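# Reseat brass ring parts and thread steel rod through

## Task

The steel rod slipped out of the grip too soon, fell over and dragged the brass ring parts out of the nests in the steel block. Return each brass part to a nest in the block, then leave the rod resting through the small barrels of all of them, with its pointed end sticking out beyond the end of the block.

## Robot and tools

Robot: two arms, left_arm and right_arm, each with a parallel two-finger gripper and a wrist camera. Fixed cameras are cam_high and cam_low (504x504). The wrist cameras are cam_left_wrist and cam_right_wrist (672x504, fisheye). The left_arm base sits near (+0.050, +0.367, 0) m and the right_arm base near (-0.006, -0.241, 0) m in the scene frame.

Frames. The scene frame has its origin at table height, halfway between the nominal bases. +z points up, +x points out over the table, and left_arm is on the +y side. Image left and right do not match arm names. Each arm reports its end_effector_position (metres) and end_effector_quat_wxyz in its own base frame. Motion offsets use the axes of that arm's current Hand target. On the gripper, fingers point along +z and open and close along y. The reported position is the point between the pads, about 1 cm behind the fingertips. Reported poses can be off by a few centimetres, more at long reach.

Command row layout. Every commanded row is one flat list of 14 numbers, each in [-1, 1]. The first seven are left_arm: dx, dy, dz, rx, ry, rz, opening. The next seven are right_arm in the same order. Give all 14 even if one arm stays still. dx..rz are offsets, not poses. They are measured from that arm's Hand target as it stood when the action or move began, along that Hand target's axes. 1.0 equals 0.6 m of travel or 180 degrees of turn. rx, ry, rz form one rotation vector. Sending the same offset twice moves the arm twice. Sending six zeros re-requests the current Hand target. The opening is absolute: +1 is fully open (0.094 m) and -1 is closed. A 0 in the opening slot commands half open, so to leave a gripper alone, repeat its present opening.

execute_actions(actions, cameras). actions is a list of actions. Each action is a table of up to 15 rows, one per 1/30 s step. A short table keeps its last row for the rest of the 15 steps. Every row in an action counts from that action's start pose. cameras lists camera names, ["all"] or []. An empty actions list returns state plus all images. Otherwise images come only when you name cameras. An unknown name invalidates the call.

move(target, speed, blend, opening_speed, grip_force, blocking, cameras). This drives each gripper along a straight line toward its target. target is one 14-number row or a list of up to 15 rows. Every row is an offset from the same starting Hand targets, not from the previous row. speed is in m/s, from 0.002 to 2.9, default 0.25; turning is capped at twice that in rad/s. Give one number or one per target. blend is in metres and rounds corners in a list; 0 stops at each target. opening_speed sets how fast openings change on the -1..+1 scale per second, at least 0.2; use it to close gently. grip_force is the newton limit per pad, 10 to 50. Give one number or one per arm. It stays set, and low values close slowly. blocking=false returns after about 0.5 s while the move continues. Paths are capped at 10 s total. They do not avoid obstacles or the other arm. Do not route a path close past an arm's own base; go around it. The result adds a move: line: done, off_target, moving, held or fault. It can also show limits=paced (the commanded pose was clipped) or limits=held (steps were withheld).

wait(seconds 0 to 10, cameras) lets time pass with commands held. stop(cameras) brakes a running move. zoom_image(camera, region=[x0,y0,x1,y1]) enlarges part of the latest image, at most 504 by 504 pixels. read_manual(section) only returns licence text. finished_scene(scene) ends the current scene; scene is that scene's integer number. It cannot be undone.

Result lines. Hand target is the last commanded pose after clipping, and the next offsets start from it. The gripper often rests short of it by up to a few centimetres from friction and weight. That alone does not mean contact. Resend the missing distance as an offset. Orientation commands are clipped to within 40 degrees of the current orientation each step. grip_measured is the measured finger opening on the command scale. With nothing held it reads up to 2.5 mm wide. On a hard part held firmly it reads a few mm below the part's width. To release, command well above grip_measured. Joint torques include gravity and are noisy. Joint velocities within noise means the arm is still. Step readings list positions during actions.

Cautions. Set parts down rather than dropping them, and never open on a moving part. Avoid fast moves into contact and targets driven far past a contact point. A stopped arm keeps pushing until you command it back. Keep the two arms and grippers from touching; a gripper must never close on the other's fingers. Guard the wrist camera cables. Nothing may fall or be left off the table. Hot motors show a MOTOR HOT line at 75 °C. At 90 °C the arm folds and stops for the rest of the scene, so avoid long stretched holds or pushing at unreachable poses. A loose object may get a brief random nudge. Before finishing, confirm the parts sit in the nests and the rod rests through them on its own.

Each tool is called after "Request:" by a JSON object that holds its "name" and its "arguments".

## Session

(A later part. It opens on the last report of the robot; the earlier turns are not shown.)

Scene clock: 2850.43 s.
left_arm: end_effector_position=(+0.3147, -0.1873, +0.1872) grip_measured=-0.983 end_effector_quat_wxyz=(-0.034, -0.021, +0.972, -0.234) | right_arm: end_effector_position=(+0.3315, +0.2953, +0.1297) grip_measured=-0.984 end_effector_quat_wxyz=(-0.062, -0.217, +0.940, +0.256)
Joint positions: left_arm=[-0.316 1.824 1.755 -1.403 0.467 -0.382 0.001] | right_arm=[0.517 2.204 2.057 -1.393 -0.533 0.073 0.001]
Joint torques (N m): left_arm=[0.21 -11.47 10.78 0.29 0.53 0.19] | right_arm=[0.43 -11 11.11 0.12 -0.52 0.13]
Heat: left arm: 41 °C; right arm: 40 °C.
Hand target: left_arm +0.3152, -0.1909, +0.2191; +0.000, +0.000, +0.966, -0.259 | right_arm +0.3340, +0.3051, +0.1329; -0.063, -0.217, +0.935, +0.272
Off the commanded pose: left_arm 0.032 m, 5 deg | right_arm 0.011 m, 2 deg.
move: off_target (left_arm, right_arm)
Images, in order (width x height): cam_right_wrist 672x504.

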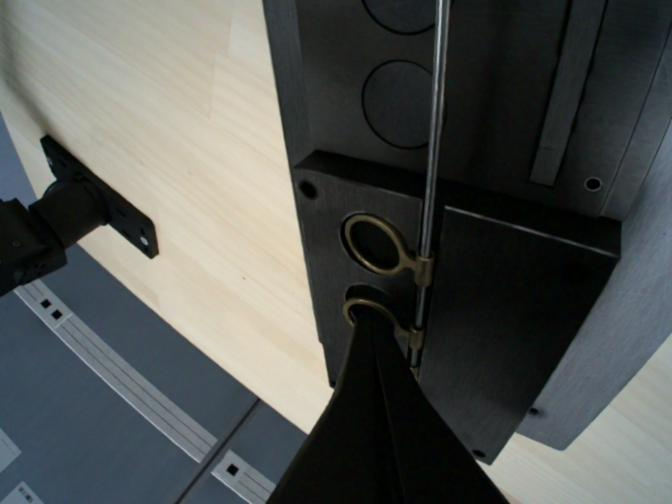

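Request:
{"name": "move", "arguments": {"target": [[0,0,0,0,0,0,-1,0,-0.006,0.012,0,0,0,-1],[0,0,0,0,0,0,-1,-0.009,-0.008,0.015,0,0,0,-1]], "speed": 0.03, "cameras": ["cam_right_wrist"]}}

Request:
{"name": "zoom_image", "arguments": {"camera": "cam_right_wrist", "region": [280, 180, 440, 380]}}

Scene clock: 2860.07 s.
left_arm: end_effector_position=(+0.3147, -0.1873, +0.1872) grip_measured=-0.983 end_effector_quat_wxyz=(-0.034, -0.021, +0.972, -0.234) | right_arm: end_effector_position=(+0.3313, +0.2977, +0.1258) grip_measured=-0.984 end_effector_quat_wxyz=(-0.069, -0.214, +0.939, +0.261)
Joint positions: left_arm=[-0.316 1.824 1.755 -1.403 0.467 -0.382 0.001] | right_arm=[0.517 2.219 2.062 -1.393 -0.547 0.075 0.001]
Joint torques (N m): left_arm=[0.17 -11.54 10.81 0.3 0.56 0.19] | right_arm=[0.55 -10.39 10.52 0.34 -0.39 0.13]
Heat: left arm: 41 °C; right arm: 39 °C.
Hand target: left_arm +0.3152, -0.1909, +0.2191; +0.000, +0.000, +0.966, -0.259 | right_arm +0.3385, +0.3082, +0.1228; -0.063, -0.217, +0.935, +0.272
Off the commanded pose: left_arm 0.032 m, 5 deg | right_arm 0.013 m, 1 deg.
move: off_target (left_arm, right_arm)
Images, in order (width x height): cam_right_wrist 672x504.

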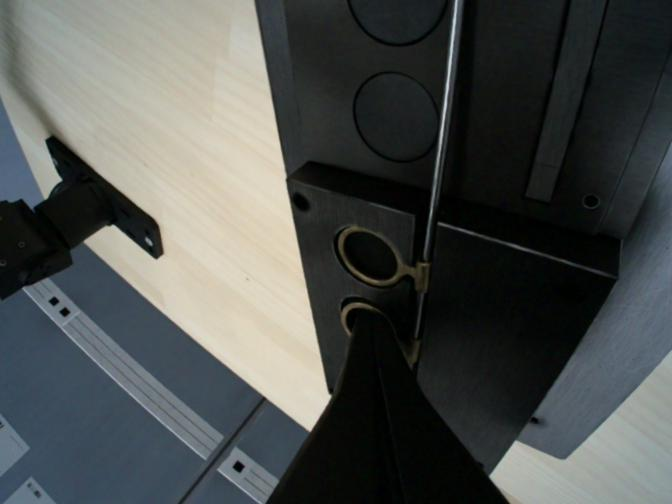

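Scaled by 2.520 from the camera's 672x504 image, which has a finer 960x720 frame.

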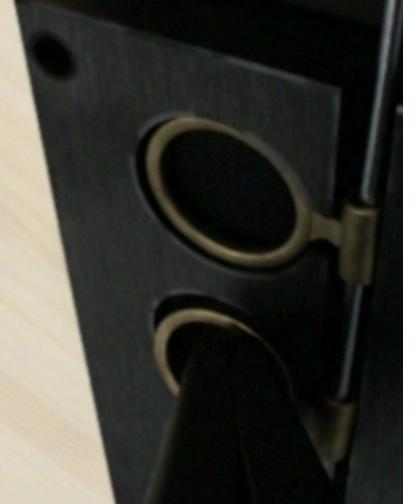

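Request:
{"name": "move", "arguments": {"target": [0,0,0,0,0,0,-1,0.01,0.02,-0.075,0,0,0,-1], "speed": 0.06, "cameras": ["cam_right_wrist"]}}

Request:
{"name": "zoom_image", "arguments": {"camera": "cam_right_wrist", "region": [260, 120, 460, 370]}}

Scene clock: 2866.17 s.
left_arm: end_effector_position=(+0.3147, -0.1873, +0.1872) grip_measured=-0.983 end_effector_quat_wxyz=(-0.034, -0.021, +0.972, -0.234) | right_arm: end_effector_position=(+0.3383, +0.2917, +0.1657) grip_measured=-0.984 end_effector_quat_wxyz=(-0.054, -0.208, +0.940, +0.266)
Joint positions: left_arm=[-0.316 1.824 1.755 -1.403 0.467 -0.382 0.001] | right_arm=[0.498 2.229 2.237 -1.531 -0.547 0.075 0.001]
Joint torques (N m): left_arm=[0.14 -11.49 10.76 0.31 0.54 0.19] | right_arm=[-0.57 -11.22 10.5 -0.07 -0.41 -0.22]
Heat: left arm: 41 °C; right arm: 39 °C.
Hand target: left_arm +0.3152, -0.1909, +0.2191; +0.000, +0.000, +0.966, -0.259 | right_arm +0.3393, +0.2930, +0.1672; -0.063, -0.217, +0.935, +0.272
Off the commanded pose: left_arm 0.032 m, 5 deg | right_arm 0.002 m, 2 deg.
joint sent to its limit (right arm) — joint 4 (wrist pitch), lower limit. The joint targets still meet the commanded pose.
move: off_target (left_arm)
Images, in order (width x height): cam_right_wrist 672x504.

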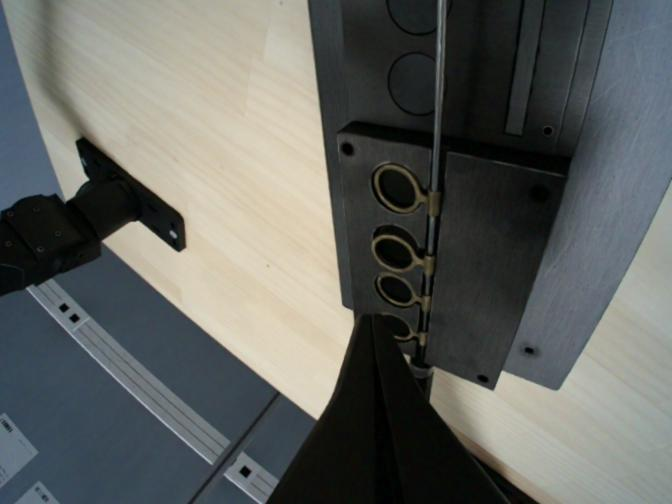

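Scaled by 2.016 from the camera's 672x504 image, which has a finer 960x720 frame.

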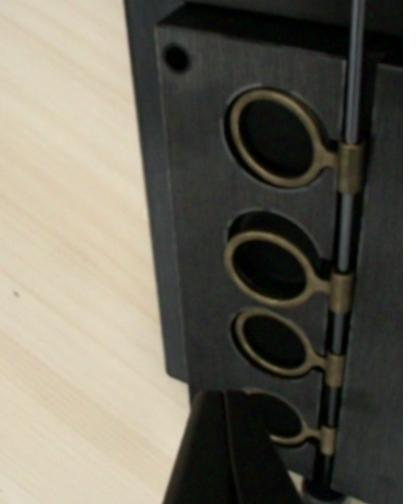

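Request:
{"name": "move", "arguments": {"target": [[0,0,0,0,0,0,-1,0.0333,-0.016,0.0,0,0,0,-1],[0,0,0,0,0,0,-1,0.0333,-0.016,0.059,0,0,0,-1]], "speed": 0.05, "cameras": ["cam_right_wrist"]}}

Request:
{"name": "zoom_image", "arguments": {"camera": "cam_right_wrist", "region": [280, 180, 440, 380]}}

Scene clock: 2890.43 s.
left_arm: end_effector_position=(+0.3147, -0.1873, +0.1872) grip_measured=-0.983 end_effector_quat_wxyz=(-0.034, -0.021, +0.972, -0.234) | right_arm: end_effector_position=(+0.3166, +0.2880, +0.1250) grip_measured=-0.984 end_effector_quat_wxyz=(-0.082, -0.211, +0.939, +0.259)
Joint positions: left_arm=[-0.316 1.824 1.755 -1.403 0.467 -0.382 0.001] | right_arm=[0.514 2.163 1.967 -1.384 -0.55 0.068 0.001]
Joint torques (N m): left_arm=[0.21 -11.51 10.8 0.3 0.55 0.21] | right_arm=[0.62 -15.56 4.89 0.5 -0.37 0.16]
Heat: left arm: 41 °C; right arm: 38 °C.
Hand target: left_arm +0.3152, -0.1909, +0.2191; +0.000, +0.000, +0.966, -0.259 | right_arm +0.3165, +0.2940, +0.1322; -0.063, -0.217, +0.935, +0.272
Off the commanded pose: left_arm 0.032 m, 5 deg | right_arm 0.009 m, 3 deg.
move: off_target (left_arm, right_arm)
Images, in order (width x height): cam_right_wrist 672x504.

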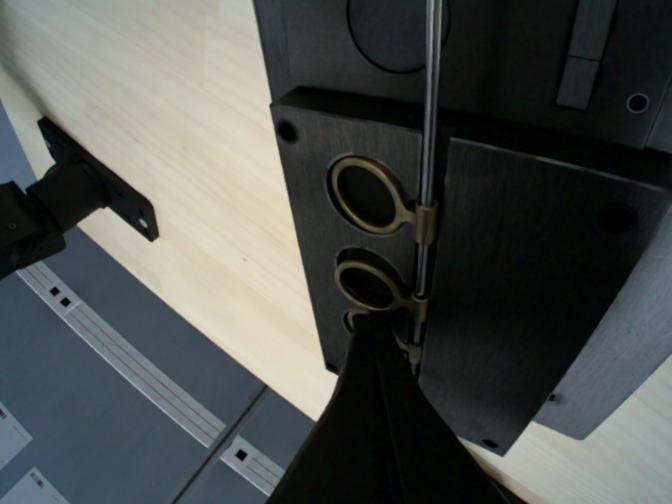

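Scaled by 2.520 from the camera's 672x504 image, which has a finer 960x720 frame.

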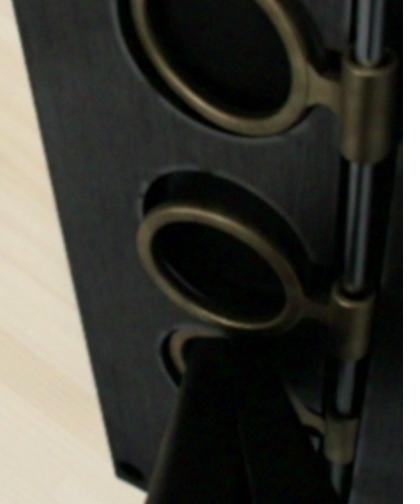

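Request:
{"name": "move", "arguments": {"target": [[0,0,0,0,0,0,-1,0,-0.0045,0.007,0,0,0,-1],[0,0,0,0,0,0,-1,-0.026,-0.006,0.0075,0,0,0,-1]], "speed": 0.03, "cameras": ["cam_right_wrist"]}}

Request:
{"name": "zoom_image", "arguments": {"camera": "cam_right_wrist", "region": [280, 180, 440, 380]}}

Scene clock: 2899.57 s.
left_arm: end_effector_position=(+0.3147, -0.1873, +0.1872) grip_measured=-0.983 end_effector_quat_wxyz=(-0.034, -0.021, +0.972, -0.234) | right_arm: end_effector_position=(+0.3233, +0.2924, +0.1252) grip_measured=-0.984 end_effector_quat_wxyz=(-0.072, -0.214, +0.938, +0.264)
Joint positions: left_arm=[-0.316 1.824 1.755 -1.403 0.467 -0.382 0.001] | right_arm=[0.514 2.177 1.989 -1.369 -0.553 0.068 0.001]
Joint torques (N m): left_arm=[0.18 -11.52 10.81 0.3 0.55 0.22] | right_arm=[0.27 -10.74 11.03 0.22 -0.34 0.1]
Heat: left arm: 41 °C; right arm: 38 °C.
Hand target: left_arm +0.3152, -0.1909, +0.2191; +0.000, +0.000, +0.966, -0.259 | right_arm +0.3308, +0.3003, +0.1264; -0.063, -0.217, +0.935, +0.272
Off the commanded pose: left_arm 0.032 m, 5 deg | right_arm 0.011 m, 1 deg.
move: off_target (left_arm, right_arm)
Images, in order (width x height): cam_right_wrist 672x504.

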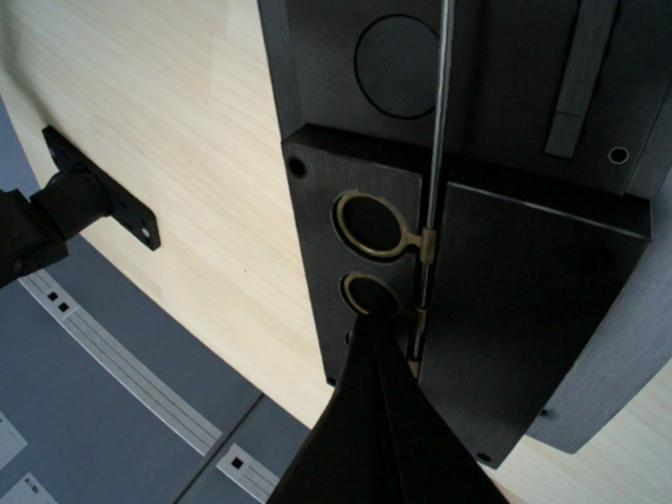

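Scaled by 2.520 from the camera's 672x504 image, which has a finer 960x720 frame.

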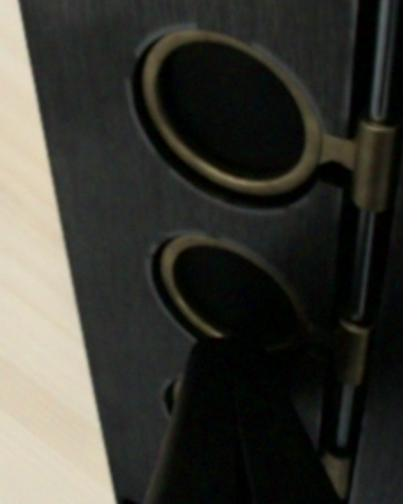

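Request:
{"name": "move", "arguments": {"target": [0,0,0,0,0,0,-1,0.01,0.02,-0.07,0,0,0,-1], "speed": 0.06, "cameras": ["cam_right_wrist","cam_low"]}}

Request:
{"name": "zoom_image", "arguments": {"camera": "cam_right_wrist", "region": [280, 100, 460, 350]}}

Request:
{"name": "zoom_image", "arguments": {"camera": "cam_low", "region": [240, 200, 340, 270]}}

Scene clock: 2910.30 s.
left_arm: end_effector_position=(+0.3147, -0.1873, +0.1872) grip_measured=-0.983 end_effector_quat_wxyz=(-0.034, -0.021, +0.972, -0.234) | right_arm: end_effector_position=(+0.3284, +0.2857, +0.1667) grip_measured=-0.984 end_effector_quat_wxyz=(-0.061, -0.208, +0.939, +0.266)
Joint positions: left_arm=[-0.316 1.824 1.755 -1.403 0.467 -0.382 0.001] | right_arm=[0.494 2.183 2.166 -1.522 -0.553 0.067 0.001]
Joint torques (N m): left_arm=[0.23 -11.49 10.85 0.31 0.55 0.2] | right_arm=[-0.55 -10.86 10.88 -0.11 -0.34 -0.24]
Motor temperatures (°C): left_arm=[25 39 41 26 25 23 26] | right_arm=[25 39 38 25 24 24 32]
Heat: left arm: 41 °C; right arm: 39 °C.
Hand target: left_arm +0.3152, -0.1909, +0.2191; +0.000, +0.000, +0.966, -0.259 | right_arm +0.3309, +0.2865, +0.1684; -0.063, -0.217, +0.935, +0.272
Off the commanded pose: left_arm 0.032 m, 5 deg | right_arm 0.003 m, 1 deg.
move: off_target (left_arm)
Images, in order (width x height): cam_low 504x504, cam_right_wrist 672x504.

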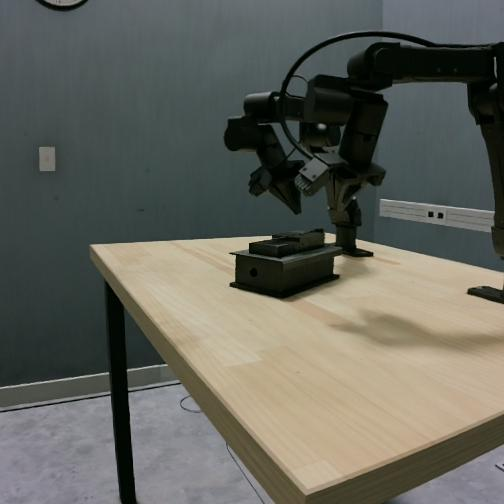

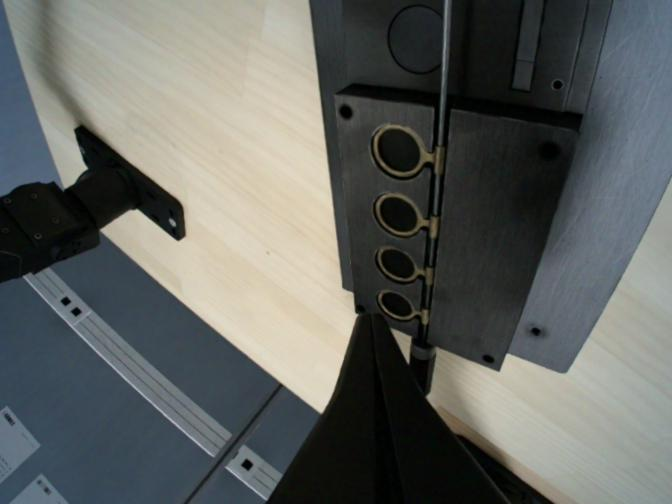

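Scaled by 2.016 from the camera's 672x504 image, which has a finer 960x720 frame.

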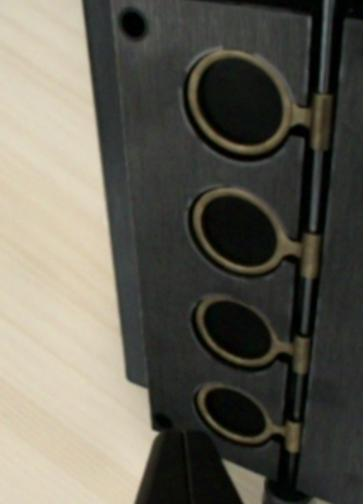

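Scaled by 5.040 from the camera's 504x504 image, which has a finer 720x720 frame.

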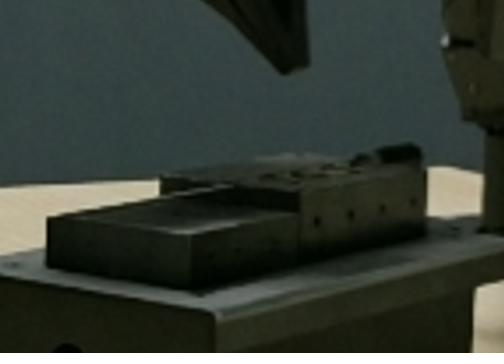

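Request:
{"name": "move", "arguments": {"target": [[0,0,0,0,0,0,-1,-0.078,-0.016,0.0,0,0,0,-1],[0,0,0,0,0,0,-1,-0.078,-0.016,0.055,0,0,0,-1]], "speed": 0.05, "cameras": ["cam_right_wrist","cam_low"]}}

Request:
{"name": "zoom_image", "arguments": {"camera": "cam_right_wrist", "region": [280, 200, 440, 400]}}

Scene clock: 2932.63 s.
left_arm: end_effector_position=(+0.3147, -0.1873, +0.1872) grip_measured=-0.983 end_effector_quat_wxyz=(-0.034, -0.021, +0.972, -0.234) | right_arm: end_effector_position=(+0.3699, +0.3114, +0.1351) grip_measured=-0.984 end_effector_quat_wxyz=(-0.050, -0.214, +0.937, +0.270)
Joint positions: left_arm=[-0.316 1.824 1.755 -1.403 0.467 -0.382 0.001] | right_arm=[0.5 2.416 2.435 -1.533 -0.553 0.067 0.001]
Joint torques (N m): left_arm=[0.18 -11.49 10.77 0.31 0.53 0.18] | right_arm=[0.42 -12.37 10.99 -0.02 -0.35 0.09]
Heat: left arm: 42 °C; right arm: 41 °C.
Hand target: left_arm +0.3152, -0.1909, +0.2191; +0.000, +0.000, +0.966, -0.259 | right_arm +0.3687, +0.3157, +0.1353; -0.063, -0.217, +0.935, +0.272
Off the commanded pose: left_arm 0.032 m, 5 deg | right_arm 0.005 m, 2 deg.
joint sent to its limit (right arm) — joint 4 (wrist pitch), lower limit. The joint targets still meet the commanded pose.
move: off_target (left_arm)
Images, in order (width x height): cam_low 504x504, cam_right_wrist 672x504.

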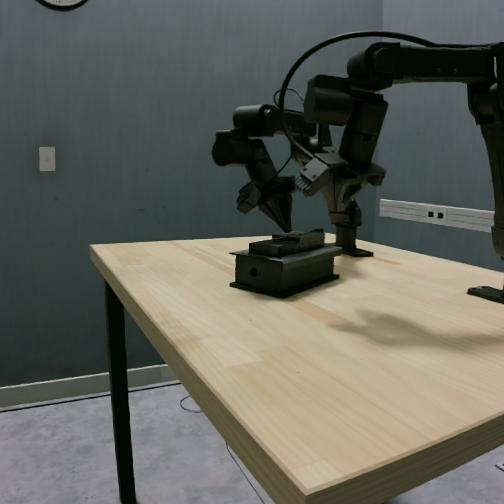

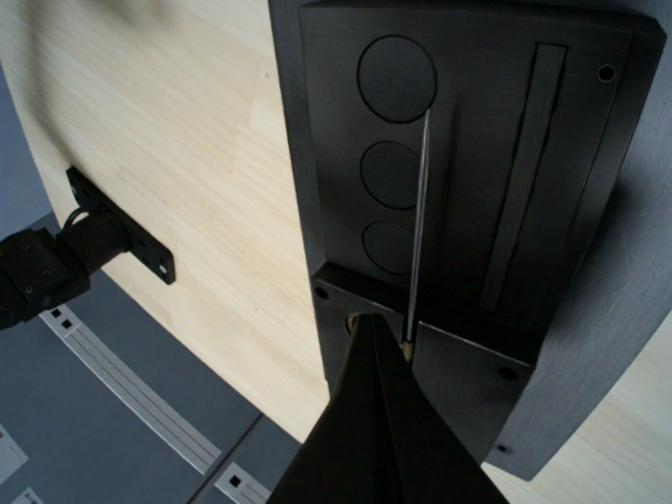

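Scaled by 2.520 from the camera's 672x504 image, which has a finer 960x720 frame.

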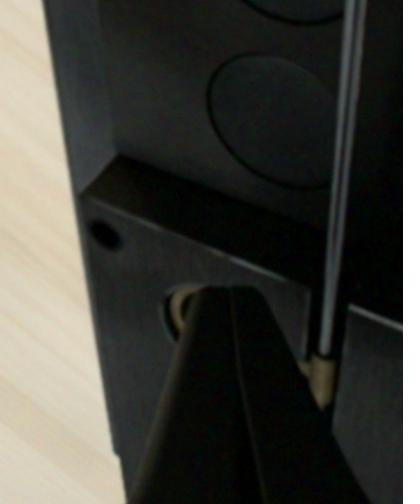

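Request:
{"name": "move", "arguments": {"target": [[0,0,0,0,0,0,-1,0,-0.012,0.02,0,0,0,-1],[0,0,0,0,0,0,-1,0.013,-0.015,0.024,0,0,0,-1]], "speed": 0.03, "cameras": ["cam_right_wrist"]}}

Request:
{"name": "move", "arguments": {"target": [0,0,0,0,0,0,-1,0.025,0.02,-0.08,0,0,0,-1], "speed": 0.06, "cameras": ["cam_right_wrist","cam_left_wrist"]}}

Request:
{"name": "zoom_image", "arguments": {"camera": "cam_right_wrist", "region": [280, 150, 460, 400]}}

Request:
{"name": "zoom_image", "arguments": {"camera": "cam_left_wrist", "region": [480, 100, 620, 300]}}

Scene clock: 2943.63 s.
left_arm: end_effector_position=(+0.3147, -0.1873, +0.1872) grip_measured=-0.983 end_effector_quat_wxyz=(-0.034, -0.021, +0.972, -0.234) | right_arm: end_effector_position=(+0.3616, +0.3134, +0.1260) grip_measured=-0.984 end_effector_quat_wxyz=(-0.069, -0.210, +0.933, +0.283)
Joint positions: left_arm=[-0.316 1.824 1.755 -1.403 0.467 -0.382 0.001] | right_arm=[0.5 2.398 2.352 -1.497 -0.591 0.067 0.001]
Joint torques (N m): left_arm=[0.17 -11.54 10.86 0.29 0.55 0.18] | right_arm=[0.59 -15.09 3.89 0.46 -0.1 -0.04]
Heat: left arm: 42 °C; right arm: 41 °C.
Hand target: left_arm +0.3152, -0.1909, +0.2191; +0.000, +0.000, +0.966, -0.259 | right_arm +0.3616, +0.3124, +0.1184; -0.063, -0.217, +0.935, +0.272
Off the commanded pose: left_arm 0.032 m, 5 deg | right_arm 0.008 m, 2 deg.
move: off_target (left_arm)
Images, in order (width x height): cam_right_wrist 672x504.

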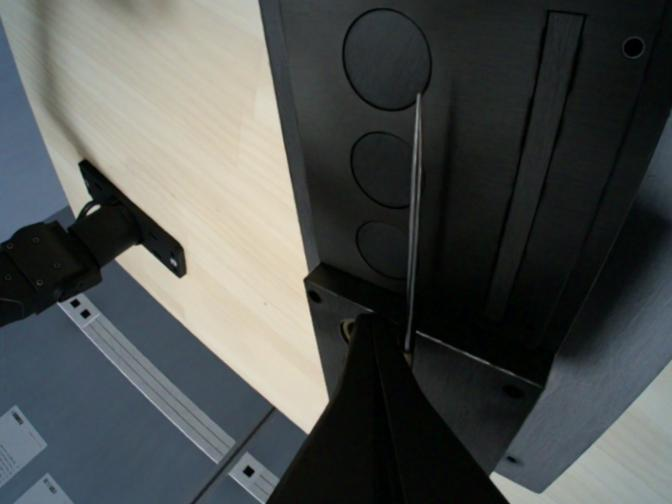

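Scene clock: 2945.23 s.
left_arm: end_effector_position=(+0.3147, -0.1873, +0.1872) grip_measured=-0.983 end_effector_quat_wxyz=(-0.034, -0.021, +0.972, -0.234) | right_arm: end_effector_position=(+0.3613, +0.2991, +0.1586) grip_measured=-0.984 end_effector_quat_wxyz=(-0.044, -0.206, +0.936, +0.283)
Joint positions: left_arm=[-0.316 1.824 1.755 -1.403 0.467 -0.382 0.001] | right_arm=[0.478 2.32 2.352 -1.531 -0.576 0.067 0.001]
Joint torques (N m): left_arm=[0.21 -11.49 10.73 0.3 0.54 0.2] | right_arm=[-0.54 -16.2 5.56 -0.01 -0.18 -0.19]
Heat: left arm: 42 °C; right arm: 41 °C.
Hand target: left_arm +0.3152, -0.1909, +0.2191; +0.000, +0.000, +0.966, -0.259 | right_arm +0.3550, +0.2918, +0.1654; -0.063, -0.217, +0.935, +0.272
Off the commanded pose: left_arm 0.032 m, 5 deg | right_arm 0.012 m, 3 deg.
joint sent to its limit (right arm) — joint 4 (wrist pitch), lower limit. The joint targets still meet the commanded pose.
move: off_target (left_arm, right_arm)
Images, in order (width x height): cam_left_wrist 672x504, cam_right_wrist 672x504.

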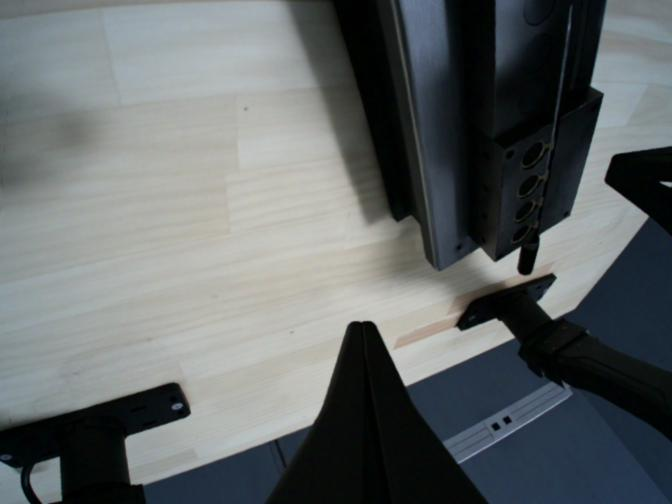

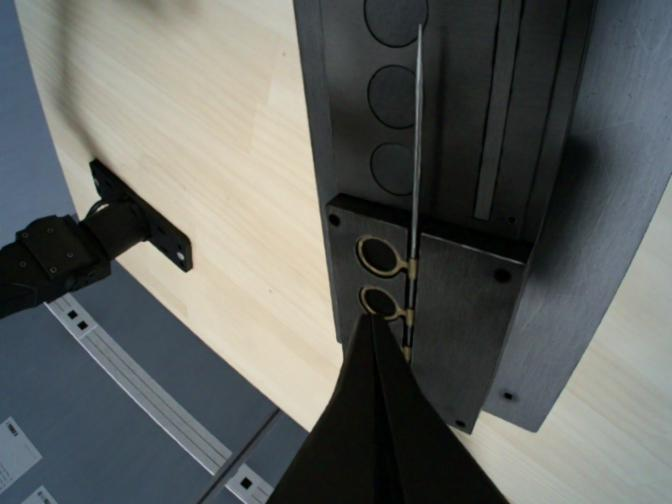

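Scaled by 2.016 from the camera's 672x504 image, which has a finer 960x720 frame.

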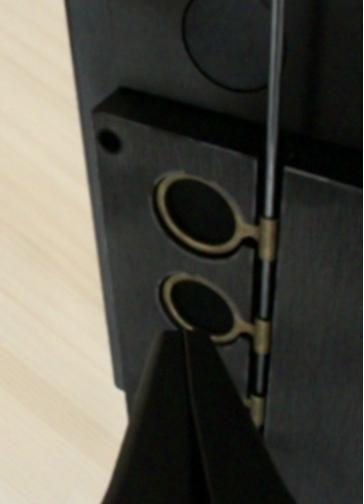

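Scaled by 2.520 from the camera's 672x504 image, which has a finer 960x720 frame.

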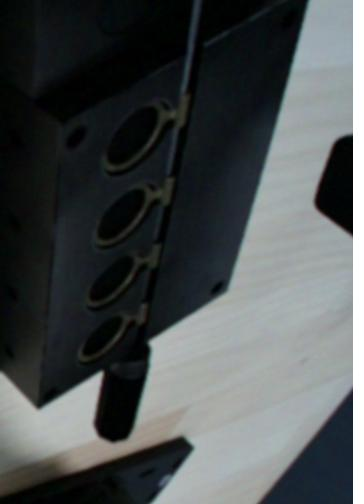

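Request:
{"name": "move", "arguments": {"target": [0,0,0,0,0,0,-1,0,0.01,-0.1,0,0,0,-1], "speed": 0.08, "cameras": ["cam_right_wrist"]}}

Request:
{"name": "zoom_image", "arguments": {"camera": "cam_right_wrist", "region": [280, 50, 480, 350]}}

Scene clock: 2954.33 s.
left_arm: end_effector_position=(+0.3147, -0.1873, +0.1872) grip_measured=-0.983 end_effector_quat_wxyz=(-0.034, -0.021, +0.972, -0.234) | right_arm: end_effector_position=(+0.3749, +0.2706, +0.2058) grip_measured=-0.984 end_effector_quat_wxyz=(+0.017, -0.188, +0.937, +0.295)
Joint positions: left_arm=[-0.316 1.824 1.755 -1.403 0.467 -0.382 0.001] | right_arm=[0.409 2.212 2.352 -1.531 -0.576 0.067 0.001]
Joint torques (N m): left_arm=[0.17 -11.55 10.92 0.3 0.56 0.2] | right_arm=[-0.31 -15.8 6.87 0.19 -0.35 -0.03]
Heat: left arm: 42 °C; right arm: 39 °C.
Hand target: left_arm +0.3152, -0.1909, +0.2191; +0.000, +0.000, +0.966, -0.259 | right_arm +0.3670, +0.2675, +0.2191; -0.063, -0.217, +0.935, +0.272
Off the commanded pose: left_arm 0.032 m, 5 deg | right_arm 0.016 m, 10 deg.
joint sent to its limit (right arm) — joint 4 (wrist pitch), lower limit. The joint targets are off in orientation, not in position.
move: off_target (left_arm, right_arm)
Images, in order (width x height): cam_right_wrist 672x504.

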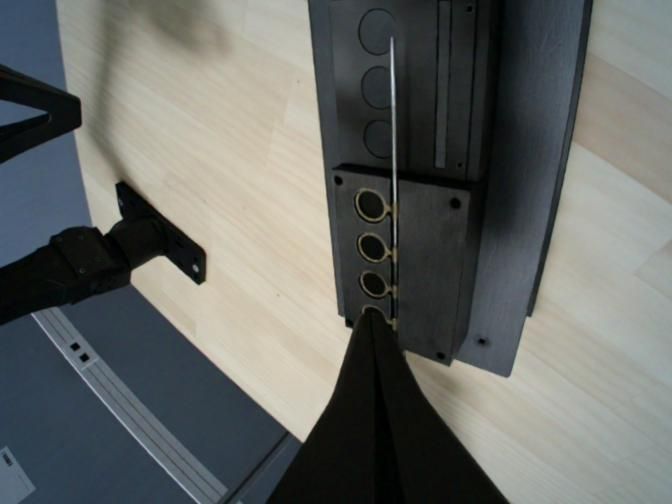

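Scaled by 1.680 from the camera's 672x504 image, which has a finer 960x720 frame.

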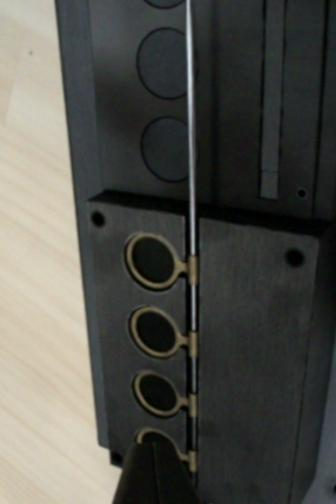

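Request:
{"name": "finished_scene", "arguments": {"scene": 2}}

The scene is finished: the task was done.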